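# Fit and lock the server's top cover

## Task

Close the server: make sure no tool remains inside it, then set its top cover in place and slide it shut until it locks. Locking happens either when the cover is pushed firmly home or when it slides shut while both release buttons are pressed and held.

## Robot and tools

Robot: two seven-joint arms, left_arm and right_arm, each ending in a parallel two-finger gripper. The scene frame has its origin at table-top height, midway between the nominal base spots. +x points out over the table, +y toward left_arm, and +z points up. The calibrated bases sit at left_arm (-0.049, +0.349, 0) m and right_arm (+0.011, -0.308, 0) m, each turned slightly about z. In gripper axes, the fingers point along +z and close along x. end_effector_position is the point between the pads, and the fingertips extend 17.5 mm past it. A camera stand stands behind the arms. Loose objects may sometimes get a small push.

execute_actions(actions, cameras): actions is a list of actions. Each action is a table of up to 15 rows, one row per 1/30 s step. If a table is shorter, its last row repeats. A row is always 18 numbers in [-1, 1], covering both arms even if one stays still. The order is left dx, dy, dz, rx, ry, rz, gripper position, force_limit, speed, then the same nine for the right arm. dx to rz are an offset, not a pose. They are measured along that arm's Hand target axes, from the Hand target as it stood when the action began. Every row in an action uses that same starting point, but the next action starts from the new Hand target, so a repeated offset keeps moving the arm. 1.0 equals 0.6 m or 180 degrees, and rx, ry, rz together form one rotation vector. Six zeros hold the arm at its Hand target and ask for it again. Gripper position: +1 is open at 50 mm, about -0.65 brings the pads together, and -1 grips. force_limit maps -1, 0, +1 to about 20, 102, 185 N per pad; the final grip can be about 15 N higher. speed maps -1, 0, +1 to 20, 85, 150 mm/s. Both start at +1. A 0 is a real command, so to leave a gripper alone, resend its last three numbers. Images come back only for an empty actions list or when named in cameras (["all"], [] or names).

move(target, speed, blend, blocking, cameras): target is one 18-number row in the same layout, or a list of up to 15 rows. Every row is an offset from the Hand targets at the start of the move, never from the previous row. The paths are straight lines, and all of them finish together. A move lasts at least 0.5 s and is cut off at 10 s. speed is in m/s, from 0.002 to 0.5, default 0.25, given as one value or one per target. Turning is capped at twice that value in rad/s and at 0.873 rad/s. blend is in metres; 0, the default, stops at each corner. blocking=false returns after about 0.5 s while the move keeps running. Moves do not avoid obstacles or the other arm, and a gripper lags behind its path more when the move is fast. Finger numbers in the first row are sent at the start. Finger numbers in later rows are sent only after the arms reach that row and come to rest. The result adds a move: line with the ending (done, off_target, moving, held, fault) and any limits (paced = the pose was clipped, held = steps were withheld). An arm not named in the ending finished within 3 mm and 2 degrees.

wait(seconds 0 to 10) lets time pass with the last commands held. stop() brakes a running move, but the fingers keep moving. zoom_image(camera, region=[x0, y0, x1, y1]) gives a closer look at a pixel box, at most 504 by 504, from the newest image of that camera. clear_fault(arm) clears a reported torque fault on that arm. finished_scene(scene) takes the current scene's integer number and ends it permanently, so the cover must already be locked and stay locked without the robot.

Cameras: cam_head_left, cam_head_right, cam_high, cam_left_wrist, cam_right_wrist, all 672x504. Wrist images can lag behind while their arm moves.

Results: positions are in metres and orientations are quat_wxyz, both in the scene frame. The reported pose can be off by a few centimetres. Hand target is the last commanded pose after clipping, and the next offsets count from it. A gripper often stops short of its Hand target. Waiting does not close that gap, so resend the target or add the missing distance as an offset. Each control step clips the commanded orientation to within 32 degrees of the measured one. Tool commands shows the current gripper commands. object_status: 0 = fingers moving, 1 = blocked while opening, 2 = blocked while closing (a grip), 3 = reached the set position or pads met. To confirm a grip, check for 2. Gripper opening in mm is about (250 - position_measured) x 0.202. A new force_limit or speed takes effect only when position changes by at least 0.01. Joint velocities may read within noise. Joint torques are in Nm, positive toward larger joint angles. Flange force is along the gripper's axes and includes any held weight and some error.

Cautions: the arms are stiff. A target only a few mm past a firm contact presses very hard, and faster contact hits harder. To stop pressing, command the target back behind the gripper. A torque fault stops the arm until you call clear_fault. It is triggered by a torque limit (104.5 Nm for the first four joints, 51.3 Nm for the last three) or by a joint straying more than 5 degrees from its plan. A clearance check holds back moves that bring the arms too close together, but it cannot stop closing fingers. Any press between the two arms, including one gripper closing on the other's fingers, can fail the scene. Heavy loads, outstretched arms or unreachable targets heat the motors. A MOTOR HOT warning appears at 60 °C, and at 75 °C the arm sinks and stays down for 30 to 60 s or more. Large gripper turns can swing the elbow. Joint limits (rad), base to gripper: ±69.115, ±2.250, ±69.115, ±2.580 (0 = straight), ±69.115, ±2.100, ±69.115. Never let anything fall off the table or leave it there. Avoid drops, releasing parts while they move, slams, and hard hits on fixed or heavy objects.

Each tool is called after ">>>" by a JSON object that holds its "op" and its "data".

## Session

>>> {"op": "execute_actions", "data": {"actions": []}}

Scene clock: 0.00 s.
left_arm: end_effector_position=(+0.5851, +0.2493, +0.2618) position_measured=3 object_status=3 end_effector_quat_wxyz=(-0.074, +0.894, -0.318, +0.308) | right_arm: end_effector_position=(+0.7688, +0.0700, +0.2668) position_measured=3 object_status=3 end_effector_quat_wxyz=(-0.657, +0.722, -0.192, +0.103)
Joint positions: left_arm=[-0.258 0.431 0.468 1.662 -0.502 0.484 -0.142] | right_arm=[0.036 1.102 -0.371 1.087 -1.563 0.838 0.549]
Joint velocities: within noise
Joint torques (N m): no reading
Flange force (N): no reading
Hand target: left_arm +0.5851, +0.2493, +0.2618; -0.074, +0.894, -0.318, +0.308 | right_arm +0.7688, +0.0700, +0.2668; -0.657, +0.722, -0.192, +0.103
Tool commands: left_gripper/position=+1.0 left_gripper/force_limit=+1.0 left_gripper/speed=+1.0 right_gripper/position=+1.0 right_gripper/force_limit=+1.0 right_gripper/speed=+1.0

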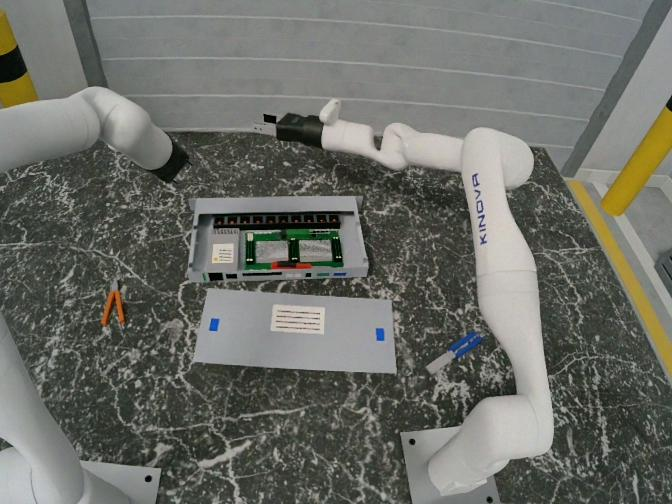

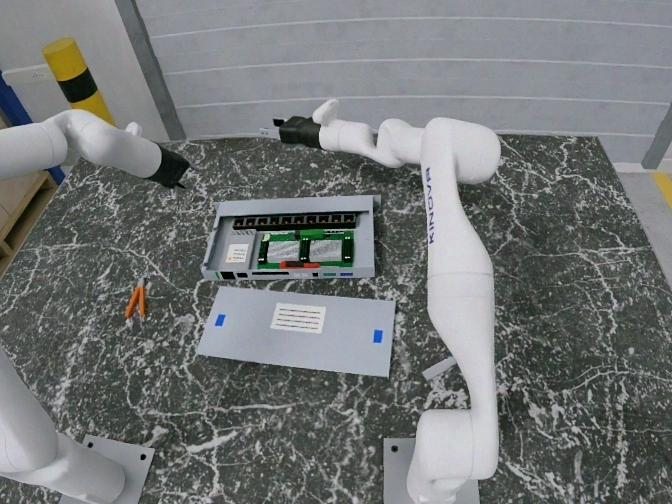

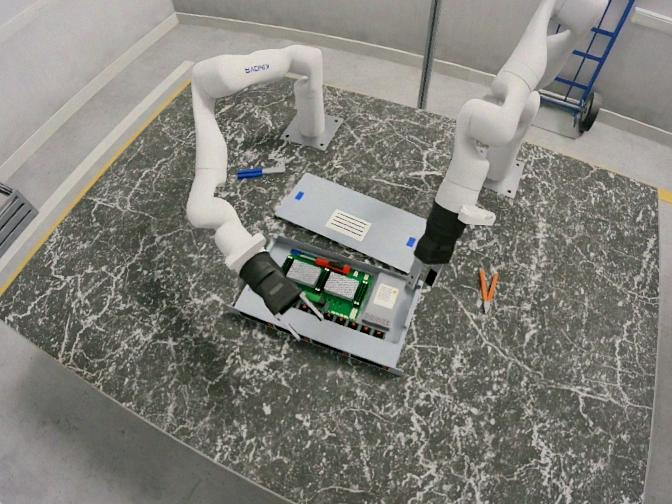

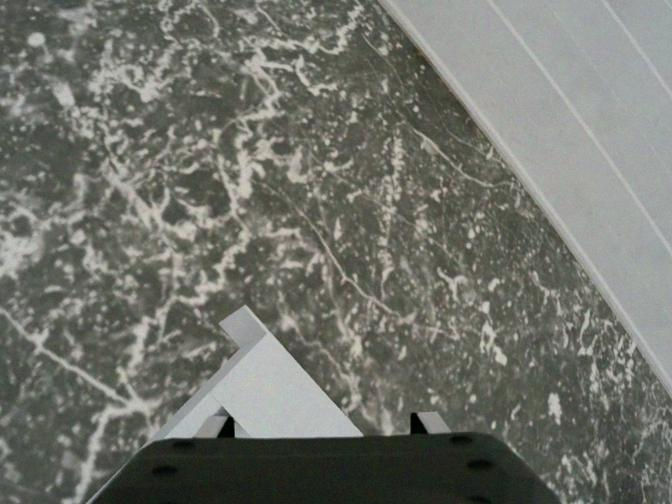

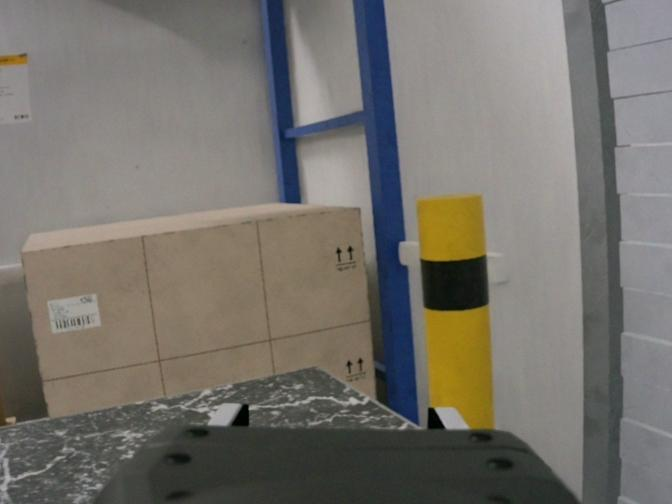

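>>> {"op": "zoom_image", "data": {"camera": "cam_head_left", "region": [170, 180, 410, 390]}}

>>> {"op": "zoom_image", "data": {"camera": "cam_high", "region": [220, 160, 450, 390]}}

>>> {"op": "zoom_image", "data": {"camera": "cam_head_right", "region": [170, 180, 410, 390]}}

Scaled by 2.100 from the camera's 672x504 image, which has a finer 960x720 frame.

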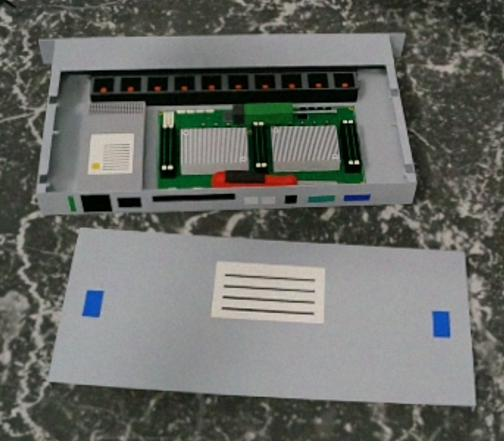

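Scaled by 2.191 from the camera's 672x504 image, which has a finer 960x720 frame.

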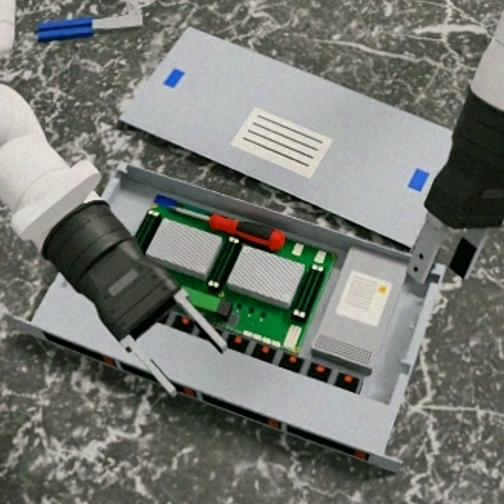

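Scaled by 2.100 from the camera's 672x504 image, which has a finer 960x720 frame.

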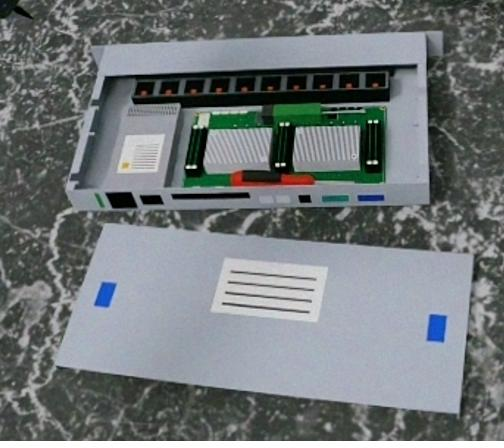

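>>> {"op": "zoom_image", "data": {"camera": "cam_head_left", "region": [180, 185, 280, 285]}}

>>> {"op": "zoom_image", "data": {"camera": "cam_head_left", "region": [275, 185, 375, 285]}}

>>> {"op": "zoom_image", "data": {"camera": "cam_high", "region": [270, 235, 370, 335]}}

>>> {"op": "zoom_image", "data": {"camera": "cam_high", "region": [350, 210, 480, 340]}}

>>> {"op": "zoom_image", "data": {"camera": "cam_head_right", "region": [190, 280, 410, 390]}}

Scaled by 5.040 from the camera's 672x504 image, which has a finer 960x720 frame.

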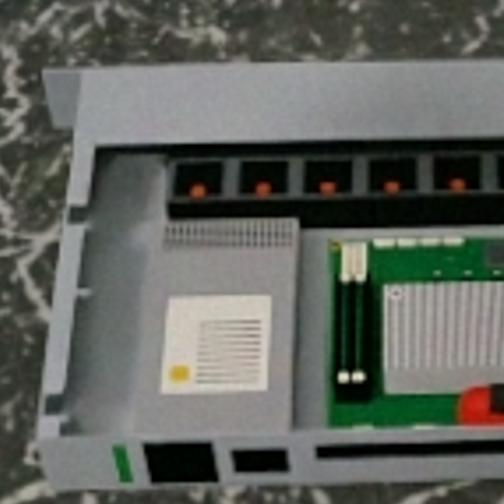

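Scaled by 5.040 from the camera's 672x504 image, which has a finer 960x720 frame.

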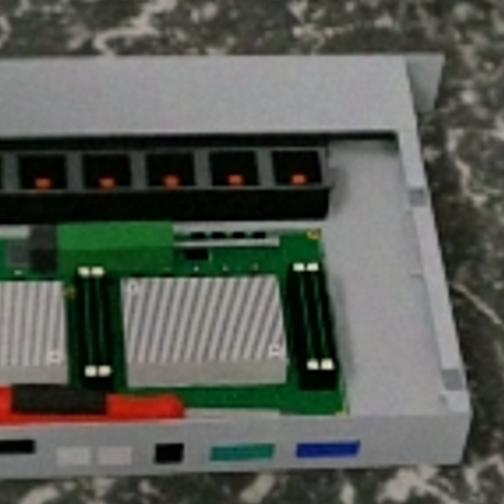

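Scaled by 5.040 from the camera's 672x504 image, which has a finer 960x720 frame.

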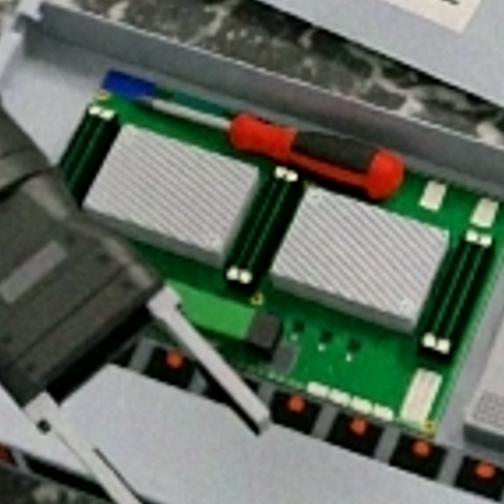

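Scaled by 3.877 from the camera's 672x504 image, which has a finer 960x720 frame.

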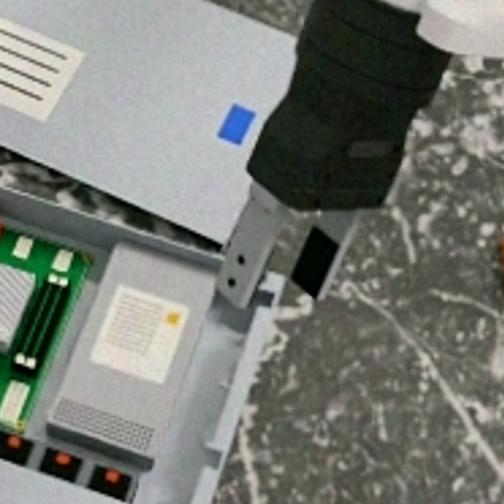

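Scaled by 2.291 from the camera's 672x504 image, which has a finer 960x720 frame.

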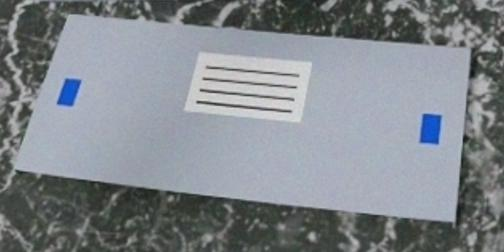

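>>> {"op": "move", "data": {"target": [-0.508,0.184,-0.05,-0.408,-0.0497,-0.311,1,1,1,-0.182,0.0187,-0.412,-0.462,-0.0725,-0.135,1,1,1], "cameras": ["all"]}}

Scene clock: 62.33 s.
left_arm: end_effector_position=(+0.3240, +0.3515, +0.0964) position_measured=3 object_status=3 end_effector_quat_wxyz=(+0.573, +0.819, +0.000, +0.000) | right_arm: end_effector_position=(+0.5692, -0.1103, +0.2957) position_measured=3 object_status=3 end_effector_quat_wxyz=(+0.000, +1.000, +0.000, +0.000)
Joint positions: left_arm=[-1.291 1.254 0.823 1.718 0.192 1.162 -0.689] | right_arm=[-0.472 0.737 0.344 0.774 -0.229 1.658 -0.269]
Joint torques (N m): left_arm=[1.79 -17.14 9.62 0.17 2.38 2.22 0.34] | right_arm=[0.78 -22.1 1.64 -8.58 0.14 -0.16 -0.06]
Flange force (N): left_arm=[-3.6 -1.1 -2.4] | right_arm=[-0.3 -1.3 -2.9]
Hand target: left_arm +0.3240, +0.3515, +0.0964; +0.573, +0.819, +0.000, +0.000 | right_arm +0.5692, -0.1103, +0.2956; +0.000, +1.000, +0.000, +0.000
Off the commanded pose: left_arm 0.000 m, 0 deg | right_arm 0.000 m, 0 deg.
move: done
camera_calibration:
cam_left_wrist: T_world_to_cam=[[0.999099, 0.00410676, 0.0422459, -0.327791], [-0.0380243, -0.355679, 0.933834, 0.111483], [0.018861, -0.934599, -0.355202, 0.524182], [0, 0, 0, 1]] pos_world=[0.321849, 0.530898, 0.0959317]
cam_right_wrist: T_world_to_cam=[[0.9998, -0.00671926, -0.0188159, -0.564711], [-0.00643259, -0.999863, 0.0152549, -0.0620663], [-0.0189159, -0.0151308, -0.999707, 0.471152], [0, 0, 0, 1]] pos_world=[0.573111, -0.0587233, 0.461335]

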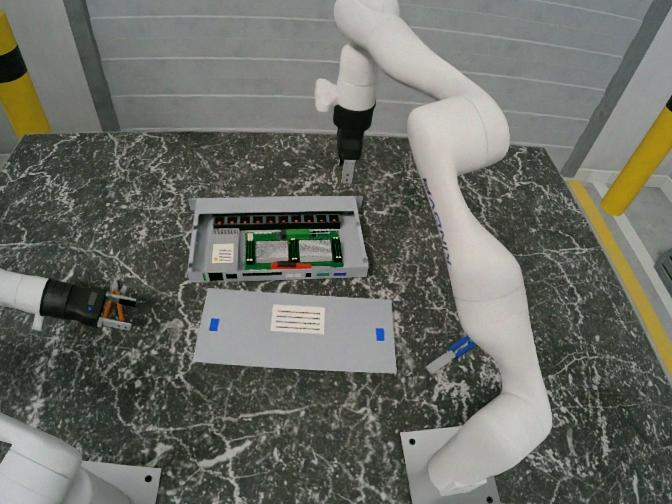

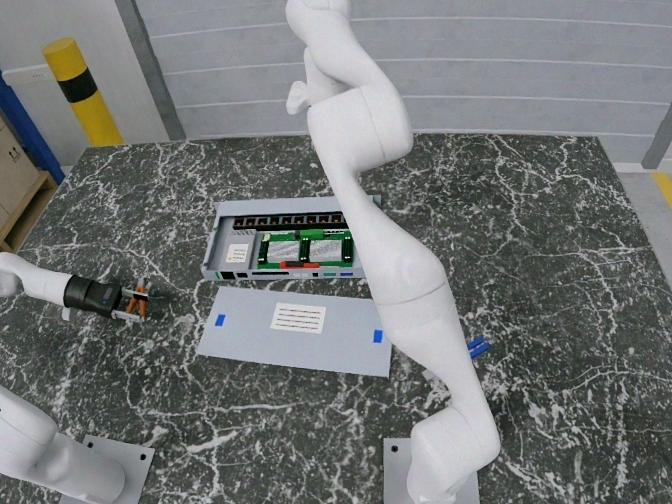

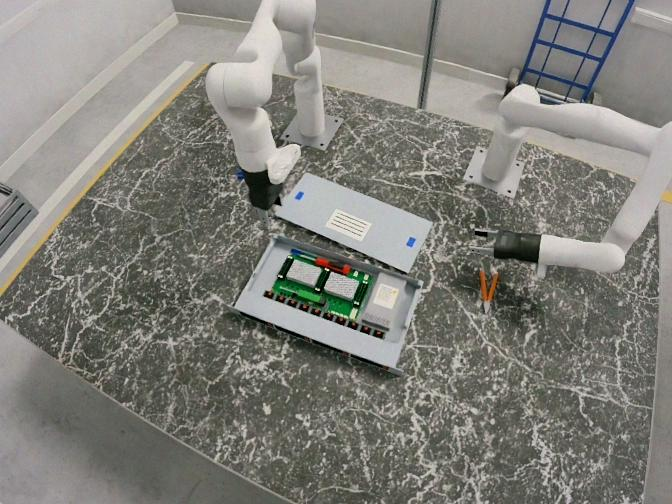

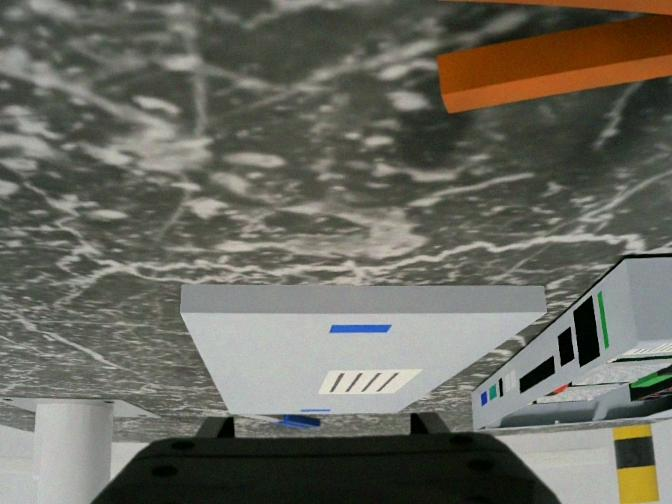

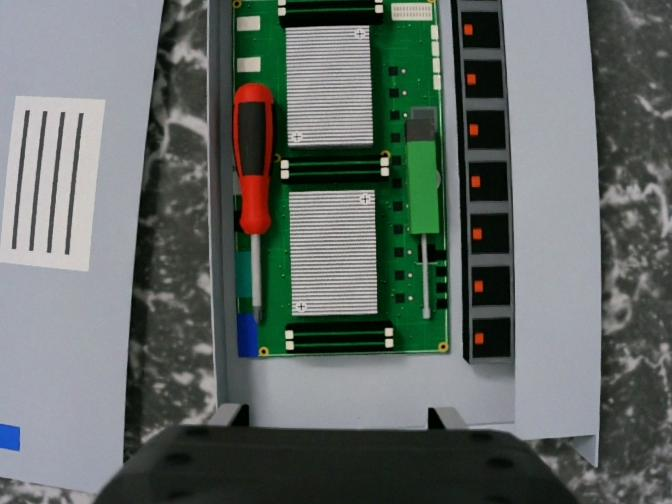

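>>> {"op": "zoom_image", "data": {"camera": "cam_left_wrist", "region": [170, 260, 370, 360]}}

>>> {"op": "zoom_image", "data": {"camera": "cam_left_wrist", "region": [370, 260, 570, 360]}}

>>> {"op": "zoom_image", "data": {"camera": "cam_right_wrist", "region": [190, 60, 470, 370]}}

Scaled by 2.520.

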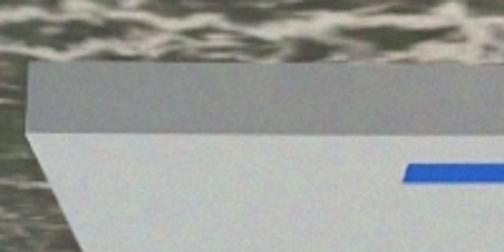

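Scaled by 2.520.

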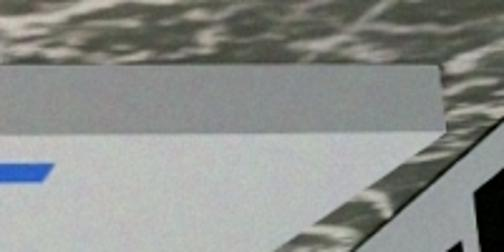

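Scaled by 1.626.

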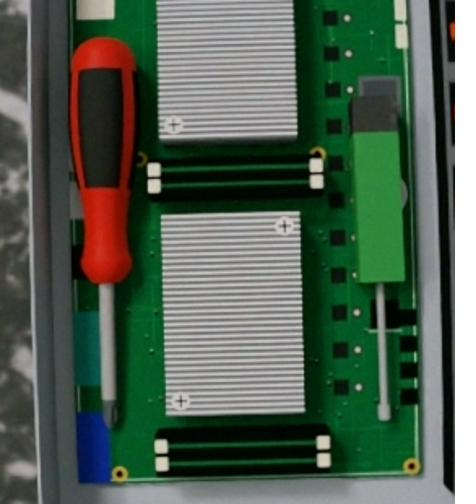

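>>> {"op": "zoom_image", "data": {"camera": "cam_head_left", "region": [90, 265, 160, 335]}}

>>> {"op": "zoom_image", "data": {"camera": "cam_high", "region": [450, 210, 520, 280]}}

>>> {"op": "zoom_image", "data": {"camera": "cam_high", "region": [235, 160, 305, 230]}}

>>> {"op": "zoom_image", "data": {"camera": "cam_right_wrist", "region": [190, 380, 490, 504]}}

Scaled by 7.200 from the camera's 672x504 image, which has a finer 960x720 frame.

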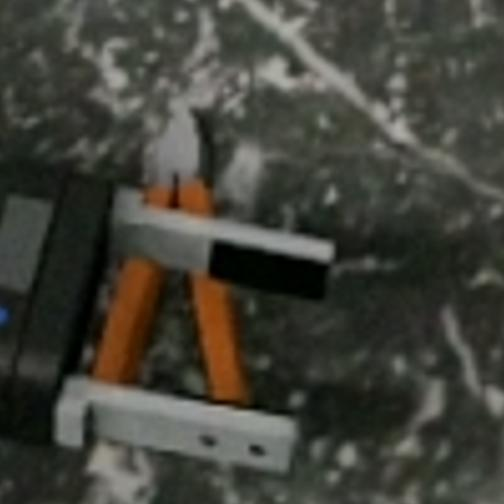

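Scaled by 7.200 from the camera's 672x504 image, which has a finer 960x720 frame.

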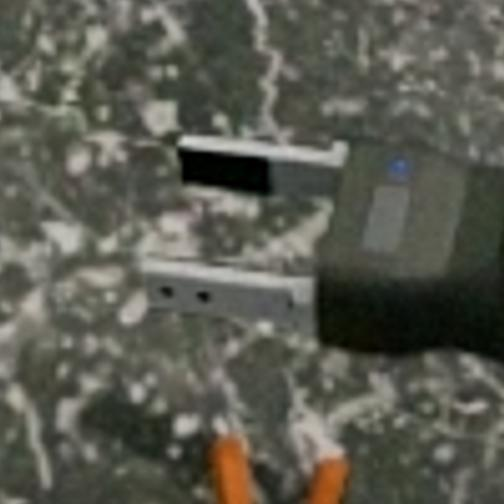

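Scaled by 7.200 from the camera's 672x504 image, which has a finer 960x720 frame.

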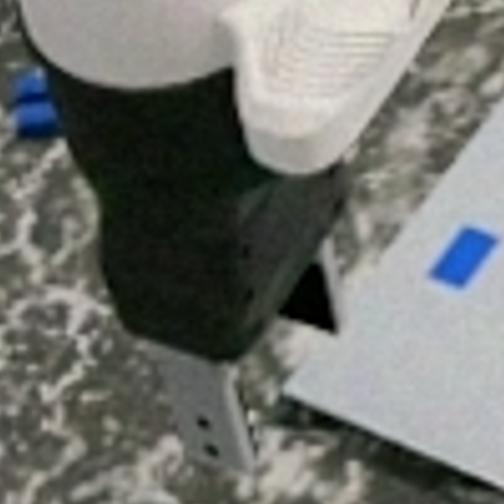

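Scaled by 1.680.

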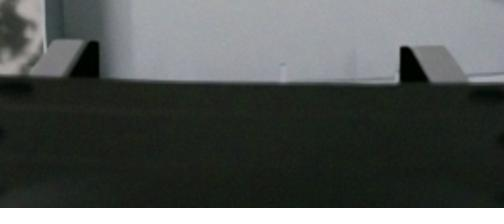

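>>> {"op": "move", "data": {"target": [[0.0267,0.2815,0.0245,0.389,0,0,1,1,1,-0.0912,-0.0738,0.351,0,0,-0.004,0.08,1,1],[0.0267,0.2815,0.0245,0.0230,0.5611,-0.8013,1,1,1,-0.0912,-0.0738,0.351,0,0,-0.004,0.08,1,1]], "speed": [0.25,0.44], "cameras": ["cam_left_wrist","cam_right_wrist","cam_head_left"]}}

Scene clock: 171.90 s.
left_arm: end_effector_position=(+0.3401, +0.2798, +0.2500) position_measured=3 object_status=3 end_effector_quat_wxyz=(+0.000, +0.041, +0.999, +0.001) | right_arm: end_effector_position=(+0.5145, -0.0660, +0.0850) position_measured=140 object_status=3 end_effector_quat_wxyz=(+0.000, +1.000, +0.006, +0.000)
Joint positions: left_arm=[-0.109 0.244 0.21 1.699 -0.055 1.204 3.232] | right_arm=[-0.62 0.791 0.298 1.378 -0.249 1.009 -0.296]
Joint torques (N m): left_arm=[1.8 -13.55 1.81 -8.67 0.22 0.13 0.27] | right_arm=[0.74 -21.23 2.18 -7.17 0.14 -0.16 -0.04]
Flange force (N): left_arm=[0.2 5.3 -1.1] | right_arm=[-0.2 -1.5 -3.1]
Hand target: left_arm +0.3401, +0.2798, +0.2500; +0.000, +0.041, +0.999, +0.001 | right_arm +0.5145, -0.0660, +0.0850; +0.000, +1.000, +0.006, +0.000
Off the commanded pose: left_arm 0.000 m, 0 deg | right_arm 0.000 m, 0 deg.
move: done
camera_calibration:
cam_left_wrist: T_world_to_cam=[[-0.992539, 0.120519, 0.0184669, 0.300689], [0.1203, 0.992658, -0.012572, -0.251364], [-0.0198465, -0.0102567, -0.99975, 0.427062], [0, 0, 0, 1]] pos_world=[0.33716, 0.21766, 0.418242]
cam_right_wrist: T_world_to_cam=[[0.999801, 0.00587757, -0.0190501, -0.512903], [0.00616935, -0.999864, 0.0152938, -0.0213935], [-0.0189576, -0.0154083, -0.999702, 0.260155], [0, 0, 0, 1]] pos_world=[0.517865, -0.0143674, 0.250634]
Images, in order (width x height): cam_head_left 672x504, cam_left_wrist 672x504, cam_right_wrist 672x504.

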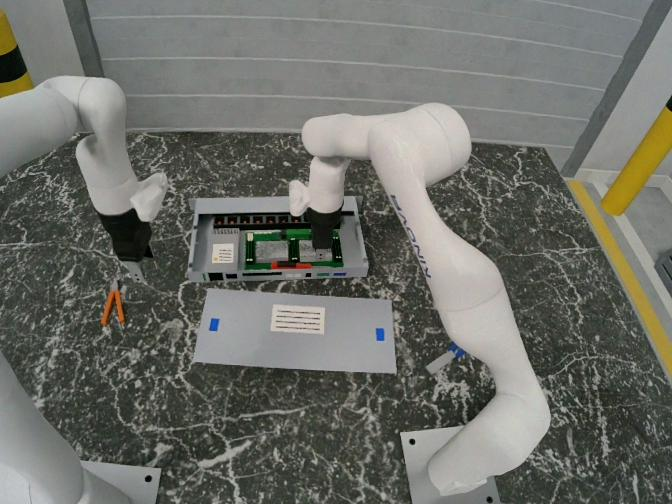

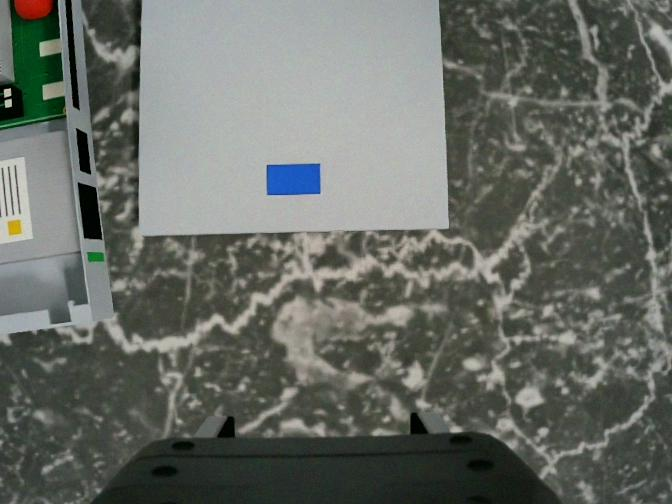

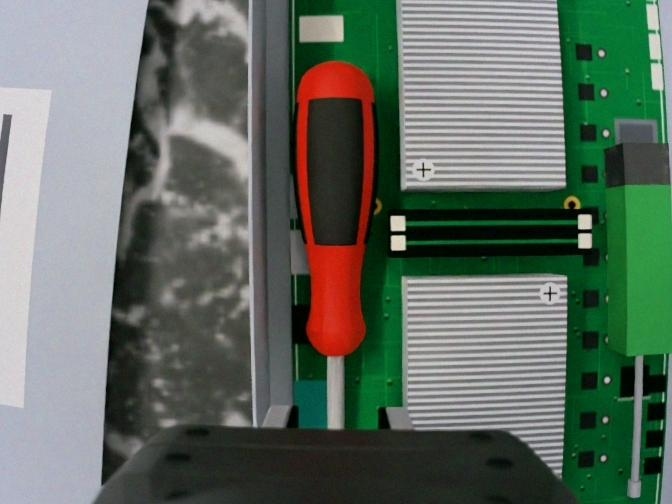

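>>> {"op": "move", "data": {"target": [-0.0317,-0.0823,0.3167,0,0,0.0061,1,1,1,-0.0005,0.01,0.0667,0,0,0,-0.188,-0.5,0], "speed": 0.2, "cameras": ["cam_left_wrist","cam_right_wrist","cam_high"]}}

Scene clock: 213.87 s.
left_arm: end_effector_position=(+0.3549, +0.2292, +0.0599) position_measured=3 object_status=3 end_effector_quat_wxyz=(+0.000, +0.051, +0.999, +0.001) | right_arm: end_effector_position=(+0.5143, -0.0721, +0.0449) position_measured=180 object_status=3 end_effector_quat_wxyz=(+0.000, +1.000, +0.006, +0.000)
Joint positions: left_arm=[0.047 0.578 0.18 1.912 -0.161 0.665 3.423] | right_arm=[-0.604 0.841 0.281 1.424 -0.264 0.914 -0.273]
Joint torques (N m): left_arm=[1.87 -17 2.43 -5.56 0.16 0.14 0.29] | right_arm=[0.78 -21.47 2.16 -6.54 0.14 -0.19 -0.06]
Flange force (N): left_arm=[-0.8 5.2 -0.9] | right_arm=[0.4 -1.8 -3.2]
Hand target: left_arm +0.3550, +0.2292, +0.0599; +0.000, +0.051, +0.999, +0.001 | right_arm +0.5143, -0.0721, +0.0449; +0.000, +1.000, +0.006, +0.000
Off the commanded pose: left_arm 0.000 m, 0 deg | right_arm 0.000 m, 0 deg.
move: done
camera_calibration:
cam_left_wrist: T_world_to_cam=[[-0.990068, 0.13936, 0.0185429, 0.31984], [0.139143, 0.990193, -0.0125349, -0.21144], [-0.0201079, -0.00983028, -0.999749, 0.236782], [0, 0, 0, 1]] pos_world=[0.350845, 0.167121, 0.228142]
cam_right_wrist: T_world_to_cam=[[0.999803, 0.00587723, -0.0189507, -0.513352], [0.00616937, -0.999862, 0.0153944, -0.0268003], [-0.0188576, -0.0155083, -0.999702, 0.220016], [0, 0, 0, 1]] pos_world=[0.517565, -0.0203674, 0.210635]
Images, in order (width x height): cam_high 672x504, cam_left_wrist 672x504, cam_right_wrist 672x504.

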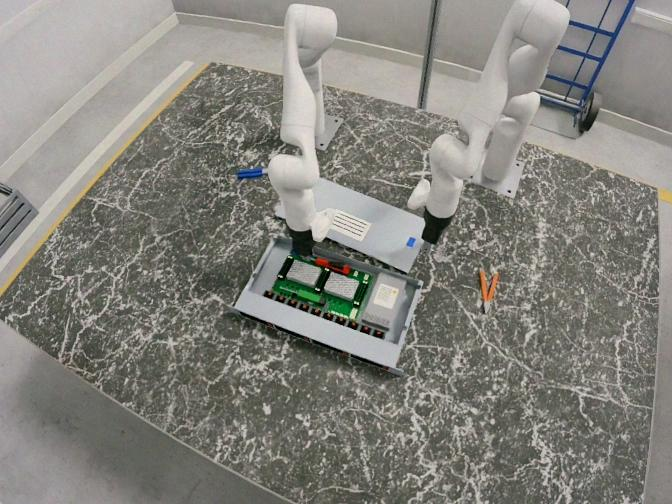

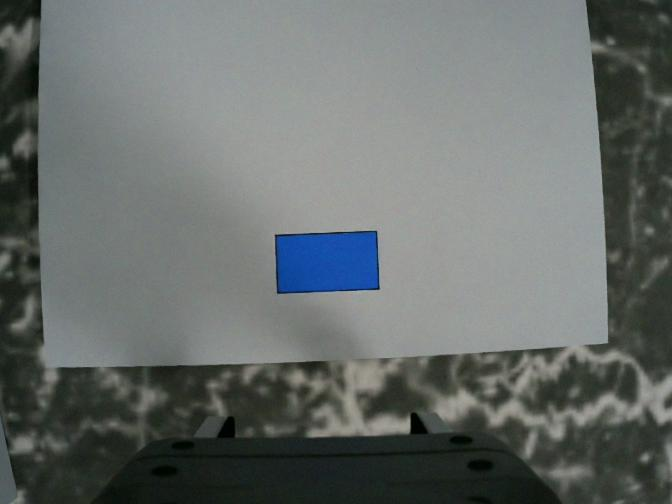

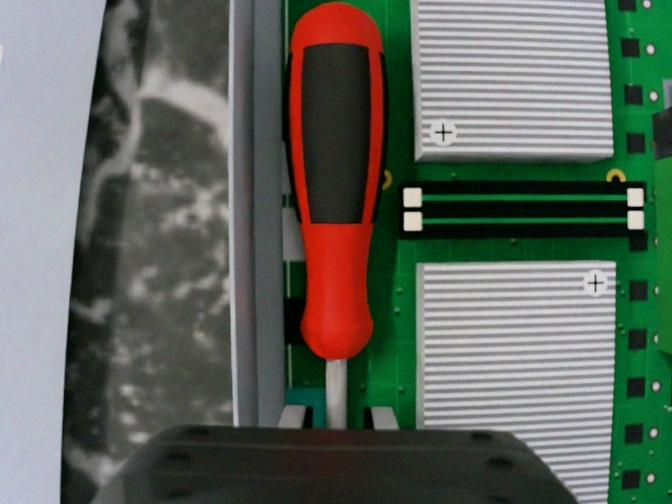

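>>> {"op": "move", "data": {"target": [0,0,0.0533,0,0,-0.0033,1,1,1,0,0,0,0,0,0,-1,-0.5,-0.5], "speed": 0.1, "cameras": ["cam_right_wrist"]}}

Scene clock: 225.00 s.
left_arm: end_effector_position=(+0.3550, +0.2293, +0.0279) position_measured=3 object_status=3 end_effector_quat_wxyz=(+0.000, +0.046, +0.999, +0.001) | right_arm: end_effector_position=(+0.5143, -0.0721, +0.0449) position_measured=252 object_status=3 end_effector_quat_wxyz=(+0.000, +1.000, +0.006, +0.000)
Joint positions: left_arm=[0.064 0.644 0.157 1.935 -0.176 0.576 3.445] | right_arm=[-0.604 0.841 0.281 1.424 -0.264 0.914 -0.273]
Joint torques (N m): left_arm=[1.79 -17.36 2.38 -4.77 0.15 0.12 0.28] | right_arm=[0.82 -21.48 2.15 -6.63 0.14 -0.18 -0.09]
Flange force (N): left_arm=[-1.1 4.9 -1.2] | right_arm=[0.0 -1.7 -3.1]
Hand target: left_arm +0.3550, +0.2293, +0.0279; +0.000, +0.046, +0.999, +0.001 | right_arm +0.5143, -0.0721, +0.0449; +0.000, +1.000, +0.006, +0.000
Off the commanded pose: left_arm 0.000 m, 0 deg | right_arm 0.000 m, 0 deg.
move: done
camera_calibration:
cam_right_wrist: T_world_to_cam=[[0.999803, 0.00587723, -0.0189507, -0.513352], [0.00616937, -0.999862, 0.0153944, -0.0268003], [-0.0188576, -0.0155083, -0.999702, 0.220016], [0, 0, 0, 1]] pos_world=[0.517565, -0.0203674, 0.210635]
Images, in order (width x height): cam_right_wrist 672x504.

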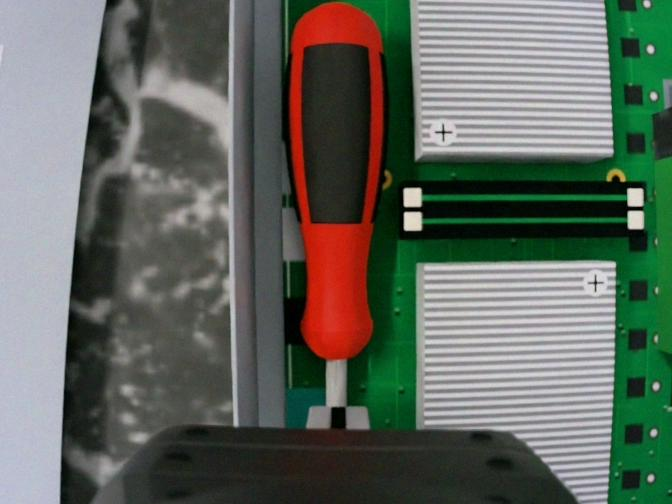

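>>> {"op": "move", "data": {"target": [[0,0,0.0083,0,0,0,1,1,1,0,0,0,0,0,0,-0.188,-0.5,0],[0,0,0.0083,0,0,0,1,1,1,0,0,0.02,0,0,0,-0.188,-0.5,0],[0,0,0.0083,0,0,0,1,1,1,0,0,0.02,0,0,0,-1,-0.5,-0.5]], "speed": [0.05,0.05,0.05], "cameras": ["cam_right_wrist"]}}

Scene clock: 230.30 s.
left_arm: end_effector_position=(+0.3550, +0.2293, +0.0230) position_measured=3 object_status=3 end_effector_quat_wxyz=(+0.000, +0.046, +0.999, +0.001) | right_arm: end_effector_position=(+0.5143, -0.0721, +0.0329) position_measured=227 object_status=2 end_effector_quat_wxyz=(+0.000, +1.000, +0.006, +0.000)
Joint positions: left_arm=[0.066 0.654 0.154 1.938 -0.178 0.563 3.447] | right_arm=[-0.601 0.859 0.276 1.431 -0.269 0.888 -0.269]
Joint torques (N m): left_arm=[1.8 -17.37 2.36 -4.79 0.15 0.12 0.29] | right_arm=[0.79 -21.46 2.15 -6.27 0.15 -0.11 -0.09]
Flange force (N): left_arm=[-0.6 5.0 -1.2] | right_arm=[0.5 -1.9 -3.3]
Hand target: left_arm +0.3550, +0.2293, +0.0230; +0.000, +0.046, +0.999, +0.001 | right_arm +0.5143, -0.0721, +0.0329; +0.000, +1.000, +0.006, +0.000
Off the commanded pose: left_arm 0.000 m, 0 deg | right_arm 0.000 m, 0 deg.
move: done
camera_calibration:
cam_right_wrist: T_world_to_cam=[[0.999803, 0.00587864, -0.0189501, -0.51368], [0.00616889, -0.999864, 0.0152944, -0.026596], [-0.0188576, -0.0154083, -0.999703, 0.208023], [0, 0, 0, 1]] pos_world=[0.517665, -0.0203674, 0.198634]
Images, in order (width x height): cam_right_wrist 672x504.

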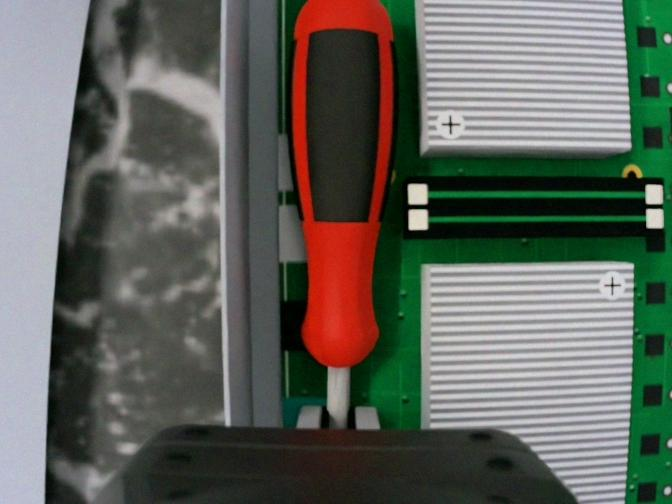

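>>> {"op": "move", "data": {"target": [[0,0,0,0,0,0,1,1,1,0,0,-0.2117,0,0,0,-1,-0.5,-0.5],[0,0,0,0,0,0,1,1,1,0.0595,0.63,-0.2117,0,0,0,-1,-0.5,-0.5],[0,0,0,0,0,0,1,1,1,0.0595,0.63,-0.0085,0,0,0,-1,-0.5,-0.5],[0,0,0,0,0,0,1,1,1,0.0595,0.63,0.0083,0,0,0,-1,-0.5,-0.5]], "speed": [0.2,0.4,0.2,0.03], "blend": [0.02,0.03,0,0], "cameras": ["cam_right_wrist","cam_head_left"]}}

Scene clock: 242.77 s.
left_arm: end_effector_position=(+0.3550, +0.2293, +0.0230) position_measured=3 object_status=3 end_effector_quat_wxyz=(+0.000, +0.046, +0.999, +0.001) | right_arm: end_effector_position=(+0.5546, -0.4496, +0.0281) position_measured=227 object_status=2 end_effector_quat_wxyz=(+0.000, +1.000, +0.006, +0.000)
Joint positions: left_arm=[0.066 0.654 0.154 1.938 -0.178 0.563 3.447] | right_arm=[0.079 0.881 0.305 1.41 -0.301 0.896 0.446]
Joint torques (N m): left_arm=[1.82 -17.4 2.39 -4.69 0.17 0.13 0.29] | right_arm=[0.79 -22.07 2.47 -6.47 0.11 -0.09 -0.04]
Flange force (N): left_arm=[-1.0 5.0 -1.2] | right_arm=[1.2 -1.3 -2.5]
Hand target: left_arm +0.3550, +0.2293, +0.0230; +0.000, +0.046, +0.999, +0.001 | right_arm +0.5547, -0.4496, +0.0281; +0.000, +1.000, +0.006, +0.000
Off the commanded pose: left_arm 0.000 m, 0 deg | right_arm 0.000 m, 0 deg.
move: done
camera_calibration:
cam_right_wrist: T_world_to_cam=[[0.999801, 0.00587757, -0.0190501, -0.551825], [0.00616935, -0.999864, 0.0152938, -0.404318], [-0.0189576, -0.0154083, -0.999702, 0.198122], [0, 0, 0, 1]] pos_world=[0.557965, -0.397967, 0.193734]
Images, in order (width x height): cam_head_left 672x504, cam_right_wrist 672x504.

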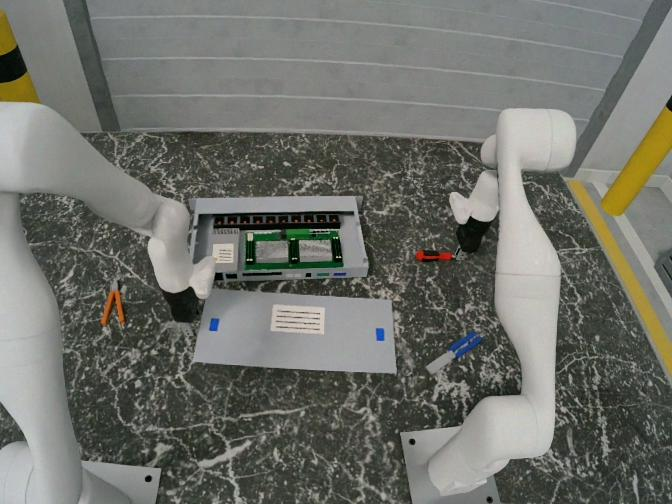

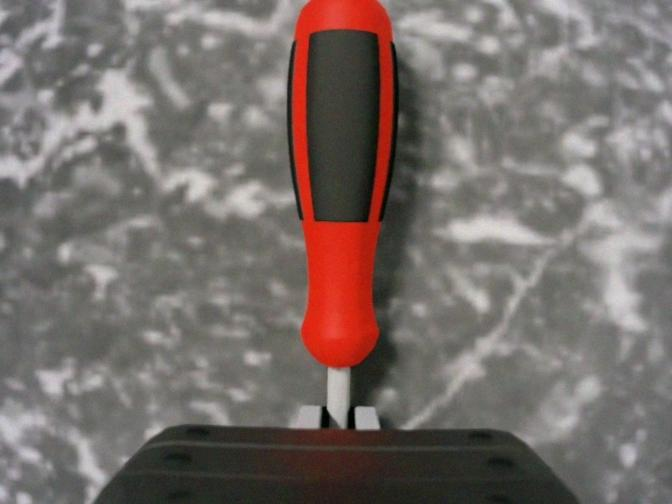

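>>> {"op": "move", "data": {"target": [0,0,0,0,0,0,1,1,1,0,0,0.0085,0,0,0,-1,-0.5,-0.5], "speed": 0.02}}

Scene clock: 246.47 s.
left_arm: end_effector_position=(+0.3550, +0.2293, +0.0230) position_measured=3 object_status=3 end_effector_quat_wxyz=(+0.000, +0.046, +0.999, +0.001) | right_arm: end_effector_position=(+0.5547, -0.4496, +0.0231) position_measured=227 object_status=2 end_effector_quat_wxyz=(+0.000, +1.000, +0.006, +0.000)
Joint positions: left_arm=[0.066 0.654 0.154 1.938 -0.178 0.563 3.447] | right_arm=[0.08 0.889 0.303 1.413 -0.303 0.885 0.447]
Joint torques (N m): left_arm=[1.82 -17.44 2.38 -4.68 0.15 0.14 0.31] | right_arm=[0.39 -12.84 0.77 -3.78 -0.03 -1.17 -0.09]
Flange force (N): left_arm=[-1.0 5.0 -1.1] | right_arm=[-1.6 -1.2 -21.0]
Hand target: left_arm +0.3550, +0.2293, +0.0230; +0.000, +0.046, +0.999, +0.001 | right_arm +0.5546, -0.4496, +0.0230; +0.000, +1.000, +0.006, +0.000
Off the commanded pose: left_arm 0.000 m, 0 deg | right_arm 0.000 m, 0 deg.
move: done

>>> {"op": "move", "data": {"target": [[0,0,0,0,0,0,1,1,1,0,0,-0.0017,0,0,0,-1,-0.5,-0.5],[0,0,0,0,0,0,1,1,1,0,0,-0.0017,0,0,0,-0.188,-0.5,-0.5],[0,0,0,0,0,0,1,1,1,0,0,-0.2283,0,0,0,-0.188,-0.5,-0.5],[0,0,0,0,0,0,1,1,1,0.1167,-0.6293,-0.2283,0,0,0,-0.188,-0.5,-0.5],[0,0,0,0,0,0,1,1,1,0.1167,-0.6293,-0.1117,0,0,0,-0.188,-0.5,-0.5]], "speed": [0.02,0.1,0.2,0.4,0.2], "blend": [0,0,0.02,0.03,0], "cameras": ["cam_right_wrist","cam_head_left"]}}

Scene clock: 262.90 s.
left_arm: end_effector_position=(+0.3550, +0.2293, +0.0230) position_measured=3 object_status=3 end_effector_quat_wxyz=(+0.000, +0.046, +0.999, +0.001) | right_arm: end_effector_position=(+0.6200, -0.0712, +0.0898) position_measured=180 object_status=3 end_effector_quat_wxyz=(+0.000, +1.000, +0.006, +0.000)
Joint positions: left_arm=[0.066 0.654 0.154 1.938 -0.178 0.563 3.447] | right_arm=[-0.489 1.011 0.315 0.886 -0.277 1.278 -0.259]
Joint torques (N m): left_arm=[1.82 -17.43 2.4 -4.61 0.15 0.12 0.3] | right_arm=[0.76 -25.37 2.17 -8.13 0.13 -0.18 -0.05]
Flange force (N): left_arm=[-1.3 5.0 -1.2] | right_arm=[0.3 -1.4 -2.7]
Hand target: left_arm +0.3550, +0.2293, +0.0230; +0.000, +0.046, +0.999, +0.001 | right_arm +0.6200, -0.0712, +0.0899; +0.000, +1.000, +0.006, +0.000
Off the commanded pose: left_arm 0.000 m, 0 deg | right_arm 0.000 m, 0 deg.
move: done
camera_calibration:
cam_right_wrist: T_world_to_cam=[[0.999801, 0.00587564, -0.0190507, -0.618261], [0.00616932, -0.999862, 0.0153938, -0.0272426], [-0.0189576, -0.0155083, -0.9997, 0.266873], [0, 0, 0, 1]] pos_world=[0.623365, -0.0194674, 0.255434]
Images, in order (width x height): cam_head_left 672x504, cam_right_wrist 672x504.

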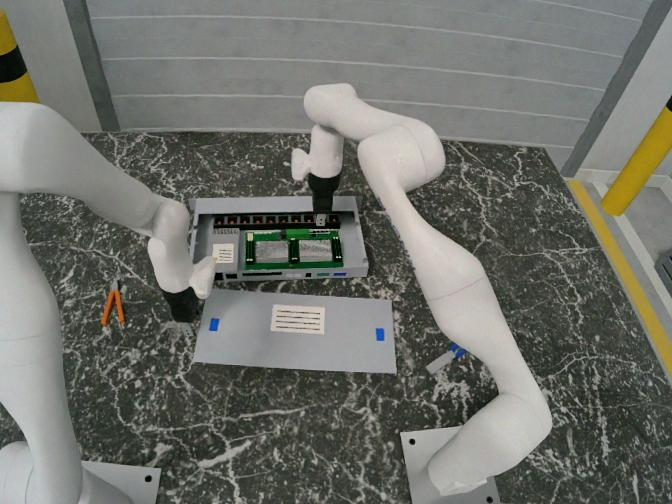

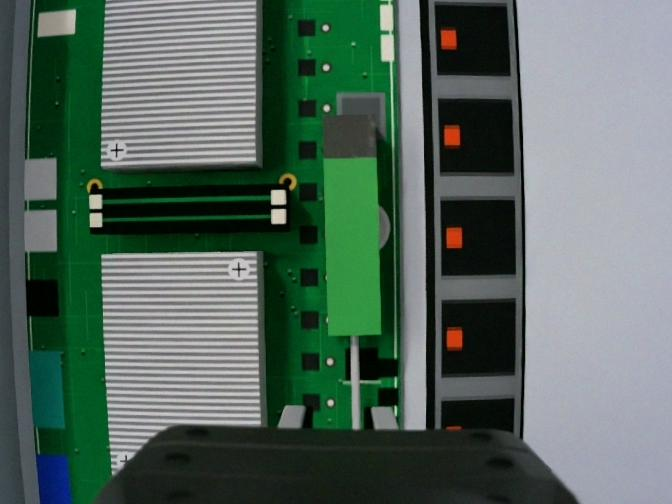

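>>> {"op": "move", "data": {"target": [[0,0,0,0,0,0,1,1,1,0.008,0.018,0.055,0,0,0,-0.188,-0.5,-0.5],[0,0,0,0,0,0,1,1,1,0.008,0.018,0.0948,0,0,0,-0.188,-0.5,-0.5],[0,0,0,0,0,0,1,1,1,0.008,0.018,0.0948,0,0,0,-1,-0.5,-0.5]], "speed": [0.15,0.05,0.1], "cameras": ["cam_right_wrist"]}}

Scene clock: 274.90 s.
left_arm: end_effector_position=(+0.3550, +0.2293, +0.0230) position_measured=3 object_status=3 end_effector_quat_wxyz=(+0.000, +0.046, +0.999, +0.001) | right_arm: end_effector_position=(+0.6249, -0.0819, +0.0330) position_measured=243 object_status=2 end_effector_quat_wxyz=(+0.000, +1.000, +0.006, +0.000)
Joint positions: left_arm=[0.066 0.654 0.154 1.938 -0.178 0.563 3.447] | right_arm=[-0.471 1.074 0.301 0.94 -0.288 1.163 -0.23]
Joint torques (N m): left_arm=[1.84 -17.38 2.4 -4.66 0.2 0.13 0.26] | right_arm=[0.76 -25.62 2.29 -7.66 0.17 -0.11 -0.02]
Flange force (N): left_arm=[-1.0 5.0 -1.2] | right_arm=[0.7 -1.6 -2.6]
Hand target: left_arm +0.3550, +0.2293, +0.0230; +0.000, +0.046, +0.999, +0.001 | right_arm +0.6249, -0.0819, +0.0330; +0.000, +1.000, +0.006, +0.000
Off the commanded pose: left_arm 0.000 m, 0 deg | right_arm 0.000 m, 0 deg.
move: done
camera_calibration:
cam_right_wrist: T_world_to_cam=[[0.999801, 0.00587616, -0.0190507, -0.624179], [0.00616984, -0.999862, 0.0153938, -0.0371973], [-0.0189576, -0.0155083, -0.9997, 0.210016], [0, 0, 0, 1]] pos_world=[0.628265, -0.0302674, 0.198634]
Images, in order (width x height): cam_right_wrist 672x504.

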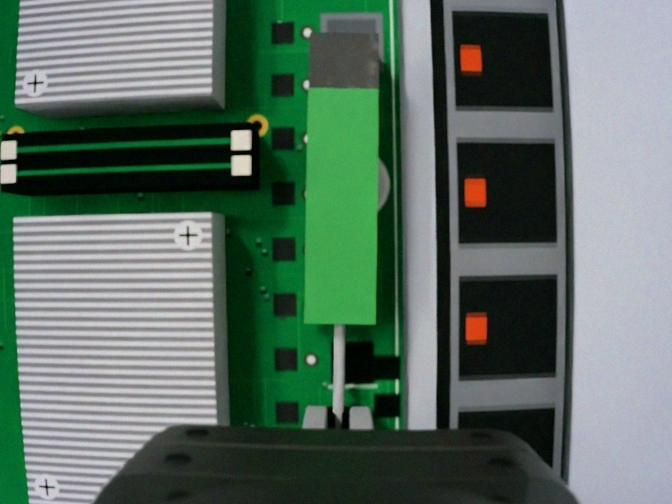

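>>> {"op": "move", "data": {"target": [0,0,0,0,0,0,1,1,1,0,0,-0.2117,0,0,0,-1,-0.5,-0.5], "speed": 0.15, "cameras": ["cam_right_wrist"]}}

Scene clock: 279.60 s.
left_arm: end_effector_position=(+0.3550, +0.2293, +0.0230) position_measured=3 object_status=3 end_effector_quat_wxyz=(+0.000, +0.046, +0.999, +0.001) | right_arm: end_effector_position=(+0.6249, -0.0819, +0.1601) position_measured=243 object_status=2 end_effector_quat_wxyz=(+0.000, +1.000, +0.006, +0.000)
Joint positions: left_arm=[0.066 0.654 0.154 1.938 -0.178 0.563 3.447] | right_arm=[-0.461 0.963 0.326 0.756 -0.268 1.452 -0.261]
Joint torques (N m): left_arm=[1.87 -17.47 2.44 -4.72 0.16 0.11 0.31] | right_arm=[0.74 -25.28 1.92 -8.53 0.15 -0.16 -0.1]
Flange force (N): left_arm=[-1.0 5.2 -1.1] | right_arm=[0.1 -1.2 -2.6]
Hand target: left_arm +0.3550, +0.2293, +0.0230; +0.000, +0.046, +0.999, +0.001 | right_arm +0.6249, -0.0819, +0.1600; +0.000, +1.000, +0.006, +0.000
Off the commanded pose: left_arm 0.000 m, 0 deg | right_arm 0.000 m, 0 deg.
move: done
camera_calibration:
cam_right_wrist: T_world_to_cam=[[0.999803, 0.00587723, -0.0189507, -0.621791], [0.00616937, -0.999862, 0.0153944, -0.0391537], [-0.0188576, -0.0155083, -0.999702, 0.337016], [0, 0, 0, 1]] pos_world=[0.628265, -0.0302674, 0.325735]
Images, in order (width x height): cam_right_wrist 672x504.

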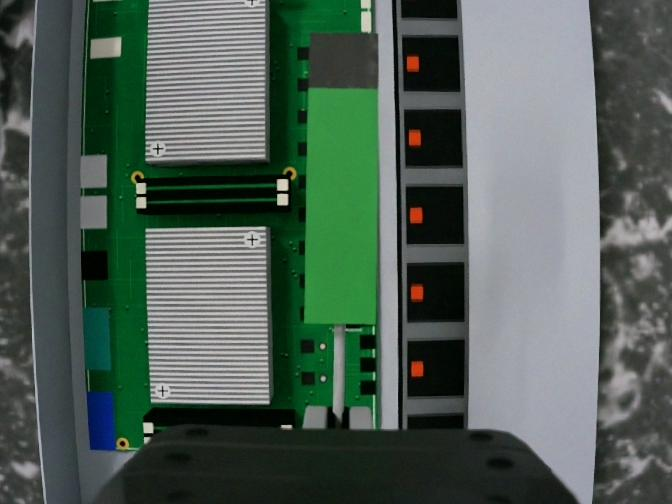

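>>> {"op": "move", "data": {"target": [[0,0,0,0,0,0,1,1,1,0.018,0.58,0,0,0,0,-1,-0.5,-0.5],[0,0,0,0,0,0,1,1,1,0.018,0.58,0.2,0,0,0,-1,-0.5,-0.5],[0,0,0,0,0,0,1,1,1,0.018,0.58,0.2183,0,0,0,-1,-0.5,-0.5]], "speed": [0.4,0.2,0.03], "blend": [0.03,0,0]}}

Scene clock: 286.97 s.
left_arm: end_effector_position=(+0.3550, +0.2293, +0.0230) position_measured=3 object_status=3 end_effector_quat_wxyz=(+0.000, +0.046, +0.999, +0.001) | right_arm: end_effector_position=(+0.6400, -0.4298, +0.0291) position_measured=243 object_status=2 end_effector_quat_wxyz=(+0.000, +1.000, +0.006, +0.000)
Joint positions: left_arm=[0.066 0.654 0.154 1.938 -0.178 0.563 3.447] | right_arm=[0.064 1.044 0.3 1.023 -0.289 1.111 0.326]
Joint torques (N m): left_arm=[1.81 -17.47 2.45 -4.7 0.17 0.14 0.32] | right_arm=[0.74 -25.19 2.34 -7.52 0.13 -0.13 -0.05]
Flange force (N): left_arm=[-1.0 5.0 -1.0] | right_arm=[1.3 -1.0 -2.5]
Hand target: left_arm +0.3550, +0.2293, +0.0230; +0.000, +0.046, +0.999, +0.001 | right_arm +0.6400, -0.4298, +0.0292; +0.000, +1.000, +0.006, +0.000
Off the commanded pose: left_arm 0.000 m, 0 deg | right_arm 0.000 m, 0 deg.
move: done


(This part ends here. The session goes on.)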